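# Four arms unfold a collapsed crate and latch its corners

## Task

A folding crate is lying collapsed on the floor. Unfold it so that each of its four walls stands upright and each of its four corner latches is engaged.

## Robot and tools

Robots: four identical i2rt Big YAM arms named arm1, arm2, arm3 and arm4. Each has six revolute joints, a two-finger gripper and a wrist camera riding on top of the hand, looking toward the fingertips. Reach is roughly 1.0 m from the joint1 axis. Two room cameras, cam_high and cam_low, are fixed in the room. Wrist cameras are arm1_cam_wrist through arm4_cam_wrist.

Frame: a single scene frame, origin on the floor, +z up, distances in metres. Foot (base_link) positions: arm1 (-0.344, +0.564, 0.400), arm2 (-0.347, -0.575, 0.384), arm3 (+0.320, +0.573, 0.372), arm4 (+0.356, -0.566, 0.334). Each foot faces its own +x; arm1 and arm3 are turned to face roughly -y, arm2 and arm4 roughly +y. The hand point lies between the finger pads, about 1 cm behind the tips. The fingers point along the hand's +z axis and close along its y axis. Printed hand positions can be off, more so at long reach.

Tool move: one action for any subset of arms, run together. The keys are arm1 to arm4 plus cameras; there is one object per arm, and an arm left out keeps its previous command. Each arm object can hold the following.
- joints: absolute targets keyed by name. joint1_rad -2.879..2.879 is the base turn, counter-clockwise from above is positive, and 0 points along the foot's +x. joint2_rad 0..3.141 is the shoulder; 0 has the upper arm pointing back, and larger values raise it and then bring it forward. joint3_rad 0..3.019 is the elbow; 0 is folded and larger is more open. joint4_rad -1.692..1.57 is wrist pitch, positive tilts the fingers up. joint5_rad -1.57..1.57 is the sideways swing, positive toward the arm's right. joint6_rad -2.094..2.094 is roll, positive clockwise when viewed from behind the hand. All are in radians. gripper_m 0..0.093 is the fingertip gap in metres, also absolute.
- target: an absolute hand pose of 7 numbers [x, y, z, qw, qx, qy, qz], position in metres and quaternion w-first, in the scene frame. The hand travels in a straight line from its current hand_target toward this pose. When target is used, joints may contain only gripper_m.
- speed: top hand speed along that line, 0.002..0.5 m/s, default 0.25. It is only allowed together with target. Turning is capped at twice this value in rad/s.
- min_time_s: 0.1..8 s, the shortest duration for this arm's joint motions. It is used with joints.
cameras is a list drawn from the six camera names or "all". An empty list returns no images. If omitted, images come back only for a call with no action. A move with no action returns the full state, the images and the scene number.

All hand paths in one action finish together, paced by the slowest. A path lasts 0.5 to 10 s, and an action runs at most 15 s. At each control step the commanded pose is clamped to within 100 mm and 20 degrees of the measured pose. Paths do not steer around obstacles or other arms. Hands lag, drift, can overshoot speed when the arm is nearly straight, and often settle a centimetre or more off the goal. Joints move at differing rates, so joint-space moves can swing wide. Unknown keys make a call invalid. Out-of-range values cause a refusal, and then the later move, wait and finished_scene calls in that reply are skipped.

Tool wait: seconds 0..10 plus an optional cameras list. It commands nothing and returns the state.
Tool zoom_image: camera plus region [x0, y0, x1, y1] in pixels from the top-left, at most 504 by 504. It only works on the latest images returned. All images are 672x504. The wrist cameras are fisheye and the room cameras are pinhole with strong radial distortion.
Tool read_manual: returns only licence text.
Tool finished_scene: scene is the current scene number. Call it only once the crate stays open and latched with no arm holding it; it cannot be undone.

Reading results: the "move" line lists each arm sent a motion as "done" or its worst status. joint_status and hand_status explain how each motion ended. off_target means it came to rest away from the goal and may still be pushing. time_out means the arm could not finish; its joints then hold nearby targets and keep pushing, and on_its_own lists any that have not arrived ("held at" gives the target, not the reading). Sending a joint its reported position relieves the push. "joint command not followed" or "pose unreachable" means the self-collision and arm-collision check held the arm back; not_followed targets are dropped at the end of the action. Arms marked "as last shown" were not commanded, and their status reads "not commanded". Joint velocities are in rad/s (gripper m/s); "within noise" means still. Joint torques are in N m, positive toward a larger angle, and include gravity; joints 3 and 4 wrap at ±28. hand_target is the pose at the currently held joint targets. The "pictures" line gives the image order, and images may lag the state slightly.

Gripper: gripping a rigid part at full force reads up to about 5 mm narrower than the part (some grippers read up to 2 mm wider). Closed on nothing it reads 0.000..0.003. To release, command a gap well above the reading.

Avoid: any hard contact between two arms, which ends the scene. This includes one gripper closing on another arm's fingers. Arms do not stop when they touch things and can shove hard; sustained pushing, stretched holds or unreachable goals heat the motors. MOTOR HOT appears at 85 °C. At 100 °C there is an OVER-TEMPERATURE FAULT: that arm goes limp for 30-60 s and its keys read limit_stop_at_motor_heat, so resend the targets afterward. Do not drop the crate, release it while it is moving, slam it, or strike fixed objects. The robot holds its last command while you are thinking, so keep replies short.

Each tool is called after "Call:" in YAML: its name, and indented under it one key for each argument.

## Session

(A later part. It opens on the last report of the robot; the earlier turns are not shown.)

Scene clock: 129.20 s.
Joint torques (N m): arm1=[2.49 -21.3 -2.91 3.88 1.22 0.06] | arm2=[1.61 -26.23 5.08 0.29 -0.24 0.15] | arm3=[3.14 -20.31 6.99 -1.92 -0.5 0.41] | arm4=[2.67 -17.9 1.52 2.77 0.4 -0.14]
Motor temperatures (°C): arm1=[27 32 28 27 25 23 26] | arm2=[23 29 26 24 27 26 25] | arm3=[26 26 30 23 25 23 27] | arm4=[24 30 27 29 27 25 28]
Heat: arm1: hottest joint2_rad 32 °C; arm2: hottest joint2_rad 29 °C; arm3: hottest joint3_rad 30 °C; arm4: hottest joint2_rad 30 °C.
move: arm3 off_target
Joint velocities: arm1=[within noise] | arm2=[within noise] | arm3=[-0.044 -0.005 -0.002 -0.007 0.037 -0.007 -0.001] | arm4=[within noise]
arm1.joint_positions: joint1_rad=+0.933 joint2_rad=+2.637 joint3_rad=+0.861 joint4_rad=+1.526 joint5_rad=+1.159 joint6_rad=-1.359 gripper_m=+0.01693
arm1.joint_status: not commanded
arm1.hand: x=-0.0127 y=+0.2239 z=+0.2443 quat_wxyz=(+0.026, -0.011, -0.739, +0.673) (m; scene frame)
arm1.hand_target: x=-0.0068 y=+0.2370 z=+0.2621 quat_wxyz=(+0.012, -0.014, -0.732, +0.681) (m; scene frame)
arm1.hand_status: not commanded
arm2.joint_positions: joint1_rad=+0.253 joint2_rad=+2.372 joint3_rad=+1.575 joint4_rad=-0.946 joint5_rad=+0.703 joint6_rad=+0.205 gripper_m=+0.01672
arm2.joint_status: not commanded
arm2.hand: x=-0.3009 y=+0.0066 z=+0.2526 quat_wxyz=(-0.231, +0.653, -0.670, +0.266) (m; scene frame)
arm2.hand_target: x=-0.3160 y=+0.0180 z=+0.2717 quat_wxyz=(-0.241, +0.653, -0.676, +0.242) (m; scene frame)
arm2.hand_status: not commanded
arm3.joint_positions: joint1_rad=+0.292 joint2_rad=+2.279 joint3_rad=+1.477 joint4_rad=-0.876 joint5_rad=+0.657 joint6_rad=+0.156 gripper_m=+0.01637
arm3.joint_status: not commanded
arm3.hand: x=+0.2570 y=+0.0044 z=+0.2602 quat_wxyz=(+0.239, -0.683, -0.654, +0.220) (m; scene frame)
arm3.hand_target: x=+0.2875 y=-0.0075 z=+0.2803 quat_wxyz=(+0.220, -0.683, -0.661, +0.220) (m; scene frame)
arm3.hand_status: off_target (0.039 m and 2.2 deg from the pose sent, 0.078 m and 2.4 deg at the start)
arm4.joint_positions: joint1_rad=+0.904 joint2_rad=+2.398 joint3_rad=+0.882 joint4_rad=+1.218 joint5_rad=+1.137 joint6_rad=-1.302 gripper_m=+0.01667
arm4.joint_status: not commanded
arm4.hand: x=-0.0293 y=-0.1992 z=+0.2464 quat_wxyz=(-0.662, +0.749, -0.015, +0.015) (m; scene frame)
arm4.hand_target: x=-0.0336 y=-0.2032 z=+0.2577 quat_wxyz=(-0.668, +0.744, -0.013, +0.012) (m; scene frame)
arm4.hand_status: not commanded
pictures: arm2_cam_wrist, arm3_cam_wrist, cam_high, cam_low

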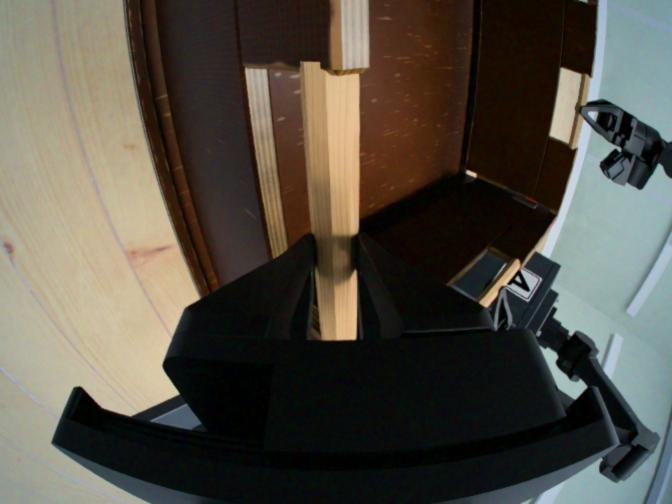

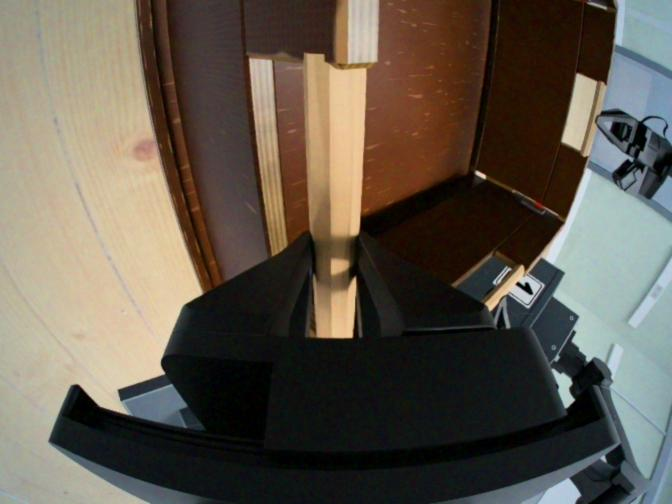

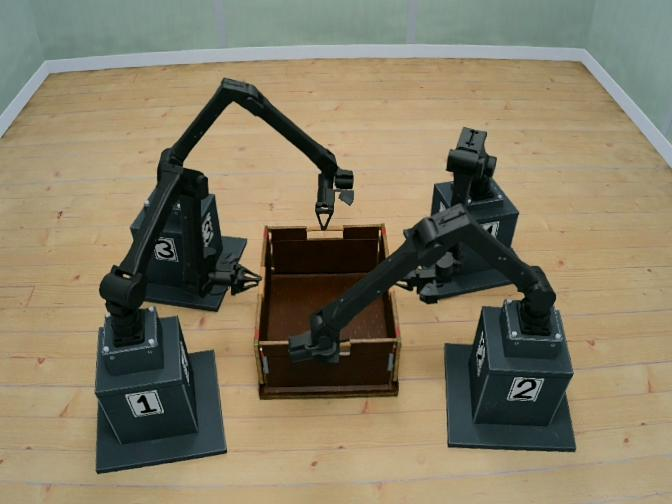

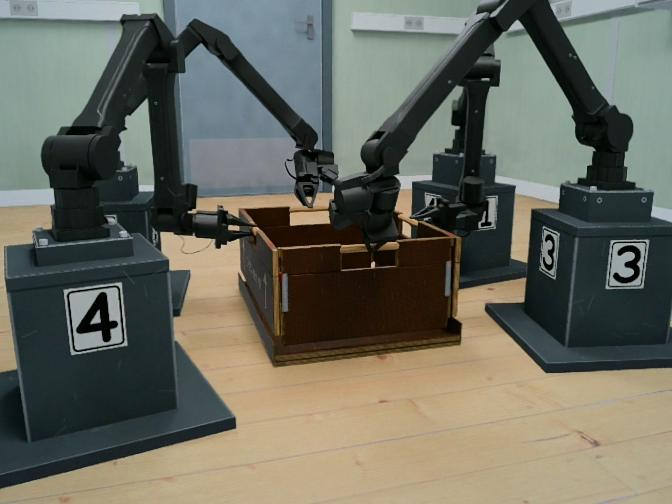

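Call:
move:
  arm2: {"target": [-0.283, 0.012, 0.262, 0.2418, -0.6528, 0.6759, -0.2418], "speed": 0.08}
  arm3: {"target": [0.238, 0.000, 0.270, -0.22, 0.684, 0.66, -0.22], "speed": 0.08}
  arm1: {"target": [-0.011, 0.222, 0.249, -0.018, 0.012, 0.7355, -0.677], "speed": 0.05}
  arm4: {"target": [-0.031, -0.197, 0.250, 0.665, -0.746, 0.0155, -0.0135], "speed": 0.05}

Call:
move:
  arm1: {"joints": {"gripper_m": 0.05}, "min_time_s": 1}
  arm4: {"joints": {"gripper_m": 0.05}, "min_time_s": 1}
  cameras: ["arm1_cam_wrist", "arm4_cam_wrist"]

Scene clock: 134.00 s.
Joint torques (N m): arm1=[0.03 -18.61 -0.83 3.3 0.23 0.04] | arm2=[-1.79 -24.7 4.67 0.62 -0.01 -0.02] | arm3=[-2.2 -19.55 4.21 0.95 0.1 -0.12] | arm4=[1.67 -16.62 2.5 2.26 0.09 0.02]
Motor temperatures (°C): arm1=[27 32 28 27 25 23 26] | arm2=[23 29 26 24 27 26 25] | arm3=[26 26 30 23 26 23 28] | arm4=[24 30 27 29 27 25 28]
Heat: arm1: hottest joint2_rad 32 °C; arm2: hottest joint2_rad 29 °C; arm3: hottest joint3_rad 30 °C; arm4: hottest joint2_rad 30 °C.
move: arm1 done; arm2 off_target; arm3 off_target; arm4 done
Joint velocities: within noise
arm1.joint_positions: joint1_rad=+0.929 joint2_rad=+2.640 joint3_rad=+0.861 joint4_rad=+1.532 joint5_rad=+1.148 joint6_rad=-1.359 gripper_m=+0.01693
arm1.joint_status: not commanded
arm1.hand: x=-0.0130 y=+0.2226 z=+0.2435 quat_wxyz=(+0.022, -0.010, -0.740, +0.672) (m; scene frame)
arm1.hand_target: x=-0.0112 y=+0.2218 z=+0.2489 quat_wxyz=(+0.018, -0.012, -0.736, +0.677) (m; scene frame)
arm1.hand_status: done (0.006 m and 0.9 deg from the pose sent, 0.005 m and 1.1 deg at the start)
arm2.joint_positions: joint1_rad=+0.248 joint2_rad=+2.351 joint3_rad=+1.532 joint4_rad=-0.875 joint5_rad=+0.705 joint6_rad=+0.154 gripper_m=+0.01672
arm2.joint_status: not commanded
arm2.hand: x=-0.2980 y=+0.0058 z=+0.2524 quat_wxyz=(-0.239, +0.664, -0.661, +0.255) (m; scene frame)
arm2.hand_target: x=-0.2886 y=+0.0106 z=+0.2625 quat_wxyz=(-0.241, +0.657, -0.672, +0.244) (m; scene frame)
arm2.hand_status: off_target (0.019 m and 2.6 deg from the pose sent, 0.021 m and 3.1 deg at the start)
arm3.joint_positions: joint1_rad=+0.281 joint2_rad=+2.268 joint3_rad=+1.458 joint4_rad=-0.843 joint5_rad=+0.641 joint6_rad=+0.119 gripper_m=+0.01637
arm3.joint_status: not commanded
arm3.hand: x=+0.2530 y=+0.0050 z=+0.2592 quat_wxyz=(+0.230, -0.680, -0.662, +0.216) (m; scene frame)
arm3.hand_target: x=+0.2443 y=+0.0019 z=+0.2688 quat_wxyz=(+0.220, -0.683, -0.661, +0.217) (m; scene frame)
arm3.hand_status: off_target (0.019 m and 1.4 deg from the pose sent, 0.022 m and 2.2 deg at the start)
arm4.joint_positions: joint1_rad=+0.902 joint2_rad=+2.398 joint3_rad=+0.882 joint4_rad=+1.218 joint5_rad=+1.136 joint6_rad=-1.302 gripper_m=+0.01667
arm4.joint_status: not commanded
arm4.hand: x=-0.0290 y=-0.1986 z=+0.2463 quat_wxyz=(-0.662, +0.750, -0.015, +0.015) (m; scene frame)
arm4.hand_target: x=-0.0309 y=-0.1968 z=+0.2501 quat_wxyz=(-0.665, +0.746, -0.016, +0.014) (m; scene frame)
arm4.hand_status: done (0.004 m and 0.6 deg from the pose sent, 0.005 m and 0.6 deg at the start)
pictures: none

Scene clock: 134.63 s.
Joint torques (N m): arm1=[-0.73 -18.73 -0.77 2.85 0.29 0.05] | arm2=[-1.85 -24.7 4.62 0.58 -0.01 -0.03] | arm3=[-2.08 -19.84 4.08 0.75 0.08 -0.11] | arm4=[1.61 -16.67 2.56 2.17 0.12 0.03]
Motor temperatures (°C): arm1=[27 32 28 27 25 23 26] | arm2=[23 29 26 24 27 26 25] | arm3=[26 26 30 23 26 23 28] | arm4=[24 30 27 29 27 25 28]
Heat: arm1: hottest joint2_rad 32 °C; arm2: hottest joint2_rad 29 °C; arm3: hottest joint3_rad 30 °C; arm4: hottest joint2_rad 30 °C.
move: arm1 done; arm4 done
Joint velocities: within noise
arm1.joint_positions: joint1_rad=+0.939 joint2_rad=+2.639 joint3_rad=+0.861 joint4_rad=+1.542 joint5_rad=+1.148 joint6_rad=-1.373 gripper_m=+0.04986
arm1.joint_status: all done
arm1.hand: x=-0.0087 y=+0.2259 z=+0.2454 quat_wxyz=(+0.020, -0.004, -0.738, +0.674) (m; scene frame)
arm1.hand_target: x=-0.0077 y=+0.2251 z=+0.2494 quat_wxyz=(+0.018, -0.005, -0.736, +0.677) (m; scene frame)
arm1.hand_status: not commanded
arm2: as last shown
arm3.joint_positions: joint1_rad=+0.281 joint2_rad=+2.268 joint3_rad=+1.458 joint4_rad=-0.842 joint5_rad=+0.641 joint6_rad=+0.119 gripper_m=+0.01637
arm3.joint_status: not commanded
arm3.hand: x=+0.2531 y=+0.0047 z=+0.2592 quat_wxyz=(+0.230, -0.680, -0.662, +0.217) (m; scene frame)
arm3.hand_target: x=+0.2443 y=+0.0016 z=+0.2688 quat_wxyz=(+0.220, -0.684, -0.661, +0.217) (m; scene frame)
arm3.hand_status: not commanded
arm4.joint_positions: joint1_rad=+0.909 joint2_rad=+2.397 joint3_rad=+0.882 joint4_rad=+1.221 joint5_rad=+1.134 joint6_rad=-1.311 gripper_m=+0.04985
arm4.joint_status: all done
arm4.hand: x=-0.0319 y=-0.2007 z=+0.2474 quat_wxyz=(-0.662, +0.749, -0.010, +0.014) (m; scene frame)
arm4.hand_target: x=-0.0334 y=-0.1994 z=+0.2502 quat_wxyz=(-0.665, +0.746, -0.010, +0.014) (m; scene frame)
arm4.hand_status: not commanded
pictures: arm1_cam_wrist, arm4_cam_wrist

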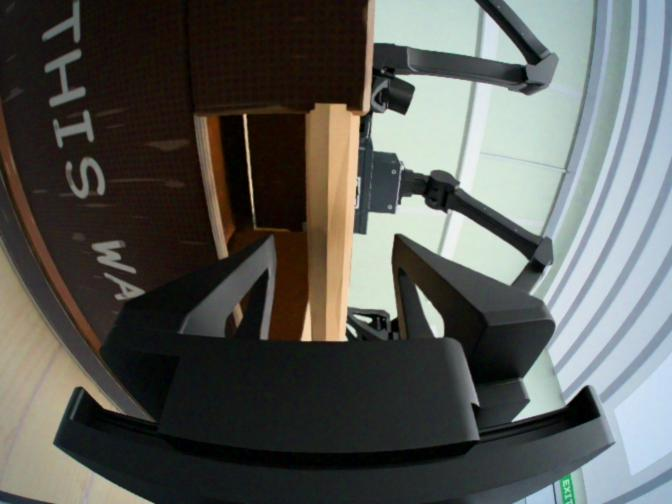

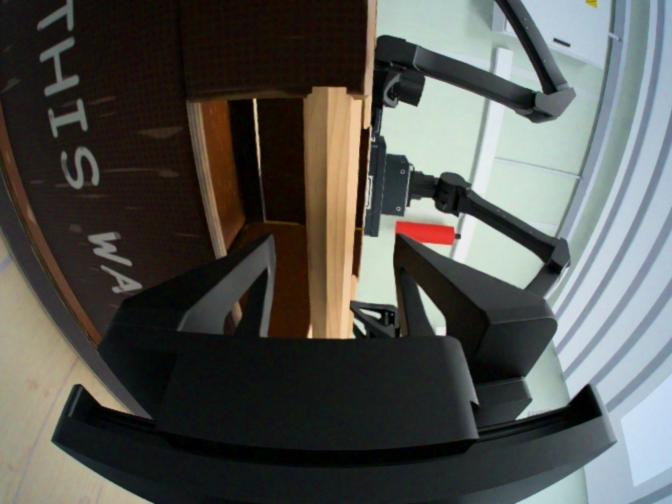

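Call:
move:
  arm1: {"target": [-0.010, 0.310, 0.264, 0.018, -0.008, -0.737, 0.676], "speed": 0.15}
  arm4: {"target": [-0.033, -0.290, 0.264, 0.665, -0.746, 0.0105, -0.014], "speed": 0.15}
  arm2: {"target": [-0.299, 0.012, 0.264, 0.2418, -0.6528, 0.6759, -0.2418], "speed": 0.08}
  arm3: {"target": [0.258, 0.001, 0.270, -0.22, 0.684, 0.66, -0.22], "speed": 0.08}

Call:
move:
  arm2: {"joints": {"gripper_m": 0.05}, "min_time_s": 1}
  arm3: {"joints": {"gripper_m": 0.05}, "min_time_s": 1}
  cameras: ["arm2_cam_wrist", "arm3_cam_wrist"]

Call:
move:
  arm2: {"target": [-0.372, 0.012, 0.350, 0.2418, -0.6528, 0.6759, -0.2418], "speed": 0.15}
  arm3: {"target": [0.325, 0.001, 0.355, -0.22, 0.684, 0.66, -0.22], "speed": 0.15}
  cameras: ["cam_high", "cam_low"]

Call:
zoom_image:
  camera: "cam_low"
  region: [230, 190, 480, 370]

Call:
zoom_image:
  camera: "cam_high"
  region: [245, 210, 415, 410]

Scene clock: 141.20 s.
Joint torques (N m): arm1=[0.73 -17.73 -1.87 1.4 0.54 0.3] | arm2=[-0.38 -24.41 5.45 -0.18 -0.12 0.3] | arm3=[0.09 -20.13 4.7 -0.05 0.18 0.17] | arm4=[1.96 -15.91 1.28 0.81 0.26 0.43]
Motor temperatures (°C): arm1=[27 32 28 27 25 23 26] | arm2=[23 30 26 24 27 26 25] | arm3=[26 27 29 23 26 23 28] | arm4=[24 30 27 29 27 25 28]
Heat: arm1: hottest joint2_rad 32 °C; arm2: hottest joint2_rad 30 °C; arm3: hottest joint3_rad 29 °C; arm4: hottest joint2_rad 30 °C.
move: arm1 done; arm2 off_target; arm3 off_target; arm4 done
Joint velocities: within noise
arm1.joint_positions: joint1_rad=+1.149 joint2_rad=+2.565 joint3_rad=+0.752 joint4_rad=+1.377 joint5_rad=+1.353 joint6_rad=-1.160 gripper_m=+0.04996
arm1.joint_status: not commanded
arm1.hand: x=-0.0099 y=+0.3075 z=+0.2614 quat_wxyz=(+0.021, -0.007, -0.737, +0.676) (m; scene frame)
arm1.hand_target: x=-0.0109 y=+0.3100 z=+0.2638 quat_wxyz=(+0.019, -0.007, -0.737, +0.676) (m; scene frame)
arm1.hand_status: done (0.004 m and 0.3 deg from the pose sent, 0.086 m and 0.6 deg at the start)
arm2.joint_positions: joint1_rad=+0.248 joint2_rad=+2.351 joint3_rad=+1.532 joint4_rad=-0.875 joint5_rad=+0.705 joint6_rad=+0.159 gripper_m=+0.01672
arm2.joint_status: not commanded
arm2.hand: x=-0.2980 y=+0.0058 z=+0.2524 quat_wxyz=(-0.240, +0.662, -0.663, +0.255) (m; scene frame)
arm2.hand_target: x=-0.2990 y=+0.0120 z=+0.2639 quat_wxyz=(-0.242, +0.653, -0.676, +0.242) (m; scene frame)
arm2.hand_status: off_target (0.013 m and 2.4 deg from the pose sent, 0.013 m and 2.6 deg at the start)
arm3.joint_positions: joint1_rad=+0.281 joint2_rad=+2.268 joint3_rad=+1.458 joint4_rad=-0.842 joint5_rad=+0.641 joint6_rad=+0.122 gripper_m=+0.01637
arm3.joint_status: not commanded
arm3.hand: x=+0.2531 y=+0.0047 z=+0.2592 quat_wxyz=(+0.229, -0.681, -0.661, +0.217) (m; scene frame)
arm3.hand_target: x=+0.2579 y=+0.0010 z=+0.2698 quat_wxyz=(+0.220, -0.683, -0.661, +0.220) (m; scene frame)
arm3.hand_status: off_target (0.012 m and 1.2 deg from the pose sent, 0.012 m and 1.3 deg at the start)
arm4.joint_positions: joint1_rad=+1.102 joint2_rad=+2.315 joint3_rad=+0.785 joint4_rad=+1.074 joint5_rad=+1.321 joint6_rad=-1.142 gripper_m=+0.04995
arm4.joint_status: not commanded
arm4.hand: x=-0.0341 y=-0.2869 z=+0.2640 quat_wxyz=(-0.667, +0.745, -0.008, +0.017) (m; scene frame)
arm4.hand_target: x=-0.0321 y=-0.2887 z=+0.2648 quat_wxyz=(-0.667, +0.745, -0.010, +0.015) (m; scene frame)
arm4.hand_status: done (0.003 m and 0.6 deg from the pose sent, 0.091 m and 0.5 deg at the start)
pictures: none

Scene clock: 141.83 s.
Joint torques (N m): arm1=[0.26 -18.32 -1.91 1.47 0.52 0.27] | arm2=[-0.91 -24.29 5.42 -0.18 0.32 0.12] | arm3=[-0.32 -19.6 4.68 0.08 0.31 0.16] | arm4=[1.85 -15.85 1.28 0.83 0.26 0.41]
Motor temperatures (°C): arm1=[27 32 28 27 25 23 26] | arm2=[23 30 26 24 27 26 25] | arm3=[26 27 29 23 26 23 28] | arm4=[24 30 26 29 27 25 28]
Heat: arm1: hottest joint2_rad 32 °C; arm2: hottest joint2_rad 30 °C; arm3: hottest joint3_rad 29 °C; arm4: hottest joint2_rad 30 °C.
move: arm2 done; arm3 done
Joint velocities: within noise
arm1.joint_positions: joint1_rad=+1.149 joint2_rad=+2.565 joint3_rad=+0.752 joint4_rad=+1.377 joint5_rad=+1.353 joint6_rad=-1.158 gripper_m=+0.04996
arm1.joint_status: not commanded
arm1.hand: x=-0.0099 y=+0.3075 z=+0.2614 quat_wxyz=(+0.020, -0.007, -0.737, +0.676) (m; scene frame)
arm1.hand_target: x=-0.0109 y=+0.3099 z=+0.2638 quat_wxyz=(+0.018, -0.007, -0.737, +0.676) (m; scene frame)
arm1.hand_status: not commanded
arm2.joint_positions: joint1_rad=+0.239 joint2_rad=+2.351 joint3_rad=+1.532 joint4_rad=-0.875 joint5_rad=+0.686 joint6_rad=+0.171 gripper_m=+0.04980
arm2.joint_status: all done
arm2.hand: x=-0.2950 y=+0.0049 z=+0.2503 quat_wxyz=(-0.233, +0.657, -0.673, +0.249) (m; scene frame)
arm2.hand_target: x=-0.2946 y=+0.0117 z=+0.2631 quat_wxyz=(-0.238, +0.651, -0.680, +0.240) (m; scene frame)
arm2.hand_status: not commanded
arm3.joint_positions: joint1_rad=+0.272 joint2_rad=+2.265 joint3_rad=+1.458 joint4_rad=-0.842 joint5_rad=+0.635 joint6_rad=+0.116 gripper_m=+0.04980
arm3.joint_status: all done
arm3.hand: x=+0.2487 y=+0.0047 z=+0.2602 quat_wxyz=(+0.228, -0.683, -0.660, +0.214) (m; scene frame)
arm3.hand_target: x=+0.2530 y=+0.0014 z=+0.2701 quat_wxyz=(+0.221, -0.684, -0.660, +0.217) (m; scene frame)
arm3.hand_status: not commanded
arm4.joint_positions: joint1_rad=+1.100 joint2_rad=+2.315 joint3_rad=+0.785 joint4_rad=+1.074 joint5_rad=+1.321 joint6_rad=-1.141 gripper_m=+0.04995
arm4.joint_status: not commanded
arm4.hand: x=-0.0337 y=-0.2863 z=+0.2640 quat_wxyz=(-0.667, +0.745, -0.009, +0.017) (m; scene frame)
arm4.hand_target: x=-0.0317 y=-0.2881 z=+0.2648 quat_wxyz=(-0.667, +0.745, -0.011, +0.015) (m; scene frame)
arm4.hand_status: not commanded
pictures: arm2_cam_wrist, arm3_cam_wrist

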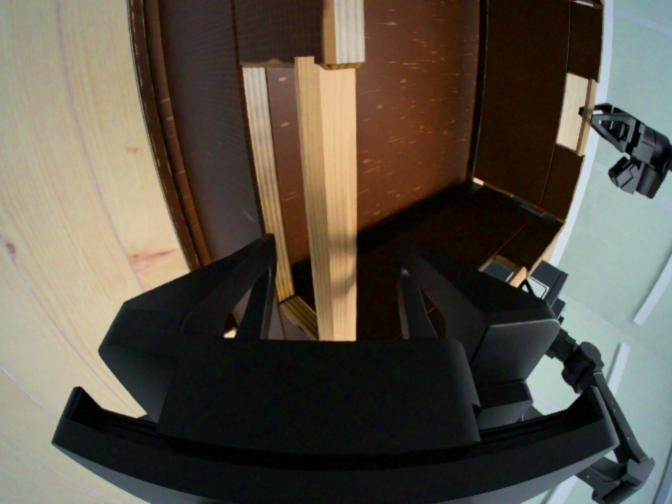

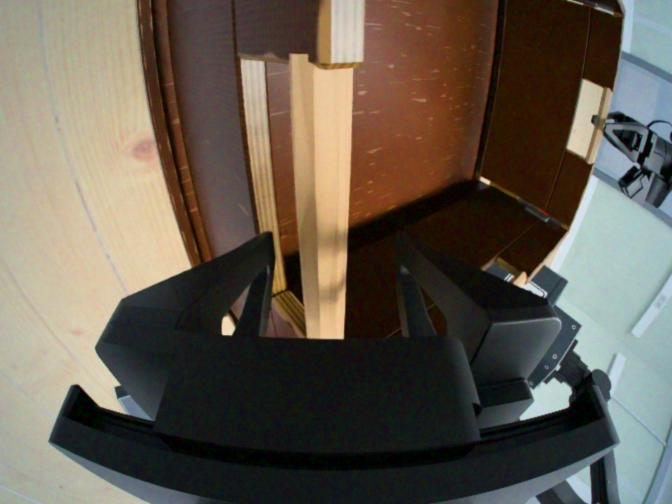

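Scene clock: 143.47 s.
Joint torques (N m): arm1=[1.14 -18.61 -1.94 1.33 0.52 0.26] | arm2=[-0.26 -25.05 7.98 -0.38 0.37 0.12] | arm3=[0.5 -19.02 8.43 -0.61 0.38 0.25] | arm4=[1.96 -15.85 1.28 0.81 0.26 0.41]
Motor temperatures (°C): arm1=[27 32 28 26 25 23 26] | arm2=[23 30 26 24 27 26 25] | arm3=[26 27 29 23 26 23 28] | arm4=[24 30 26 29 27 25 28]
Heat: arm1: hottest joint2_rad 32 °C; arm2: hottest joint2_rad 30 °C; arm3: hottest joint3_rad 29 °C; arm4: hottest joint2_rad 30 °C.
move: arm2 off_target; arm3 off_target
Joint velocities: within noise
arm1: as last shown
arm2.joint_positions: joint1_rad=+0.368 joint2_rad=+2.256 joint3_rad=+1.581 joint4_rad=-1.148 joint5_rad=+0.676 joint6_rad=+0.326 gripper_m=+0.04989
arm2.joint_status: not commanded
arm2.hand: x=-0.3688 y=-0.0051 z=+0.3234 quat_wxyz=(-0.230, +0.661, -0.664, +0.263) (m; scene frame)
arm2.hand_target: x=-0.3738 y=+0.0137 z=+0.3498 quat_wxyz=(-0.245, +0.653, -0.676, +0.239) (m; scene frame)
arm2.hand_status: off_target (0.032 m and 3.2 deg from the pose sent, 0.126 m and 1.4 deg at the start)
arm3.joint_positions: joint1_rad=+0.394 joint2_rad=+2.148 joint3_rad=+1.487 joint4_rad=-1.095 joint5_rad=+0.626 joint6_rad=+0.259 gripper_m=+0.04990
arm3.joint_status: not commanded
arm3.hand: x=+0.3170 y=+0.0166 z=+0.3364 quat_wxyz=(+0.238, -0.677, -0.664, +0.210) (m; scene frame)
arm3.hand_target: x=+0.3244 y=-0.0011 z=+0.3549 quat_wxyz=(+0.218, -0.685, -0.659, +0.222) (m; scene frame)
arm3.hand_status: off_target (0.026 m and 2.5 deg from the pose sent, 0.122 m and 1.2 deg at the start)
arm4.joint_positions: joint1_rad=+1.097 joint2_rad=+2.315 joint3_rad=+0.785 joint4_rad=+1.074 joint5_rad=+1.321 joint6_rad=-1.141 gripper_m=+0.04995
arm4.joint_status: not commanded
arm4.hand: x=-0.0328 y=-0.2852 z=+0.2640 quat_wxyz=(-0.667, +0.745, -0.010, +0.018) (m; scene frame)
arm4.hand_target: x=-0.0308 y=-0.2870 z=+0.2648 quat_wxyz=(-0.667, +0.745, -0.013, +0.016) (m; scene frame)
arm4.hand_status: not commanded
pictures: cam_high, cam_low

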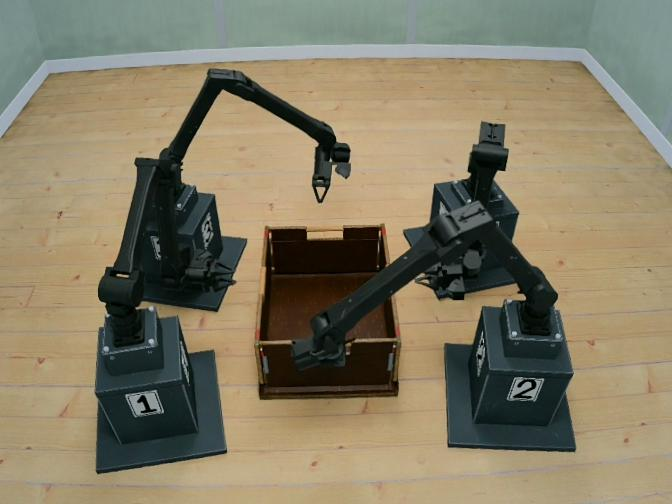

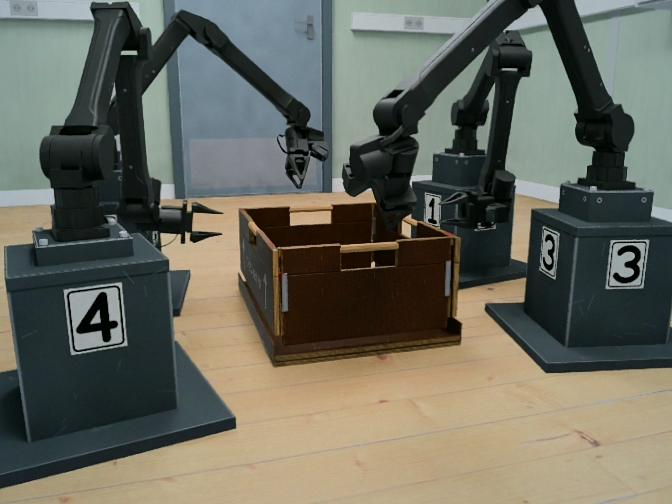

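Scaled by 2.016 from the camera's 672x504 image, which has a finer 960x720 frame.

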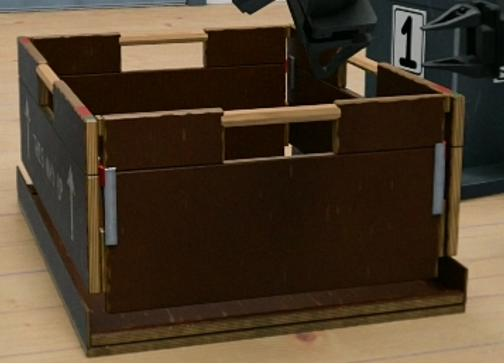

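Scaled by 2.520 from the camera's 672x504 image, which has a finer 960x720 frame.

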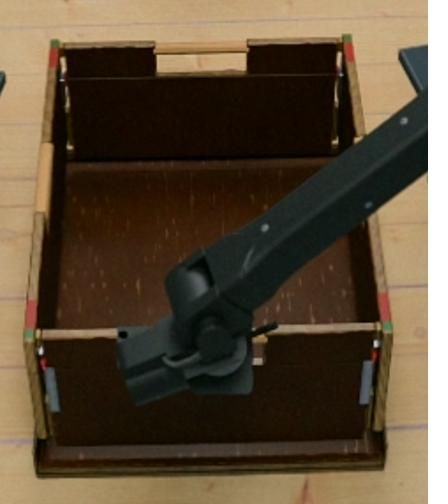

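Call:
finished_scene:
  scene: 2

The scene is finished: the task was done.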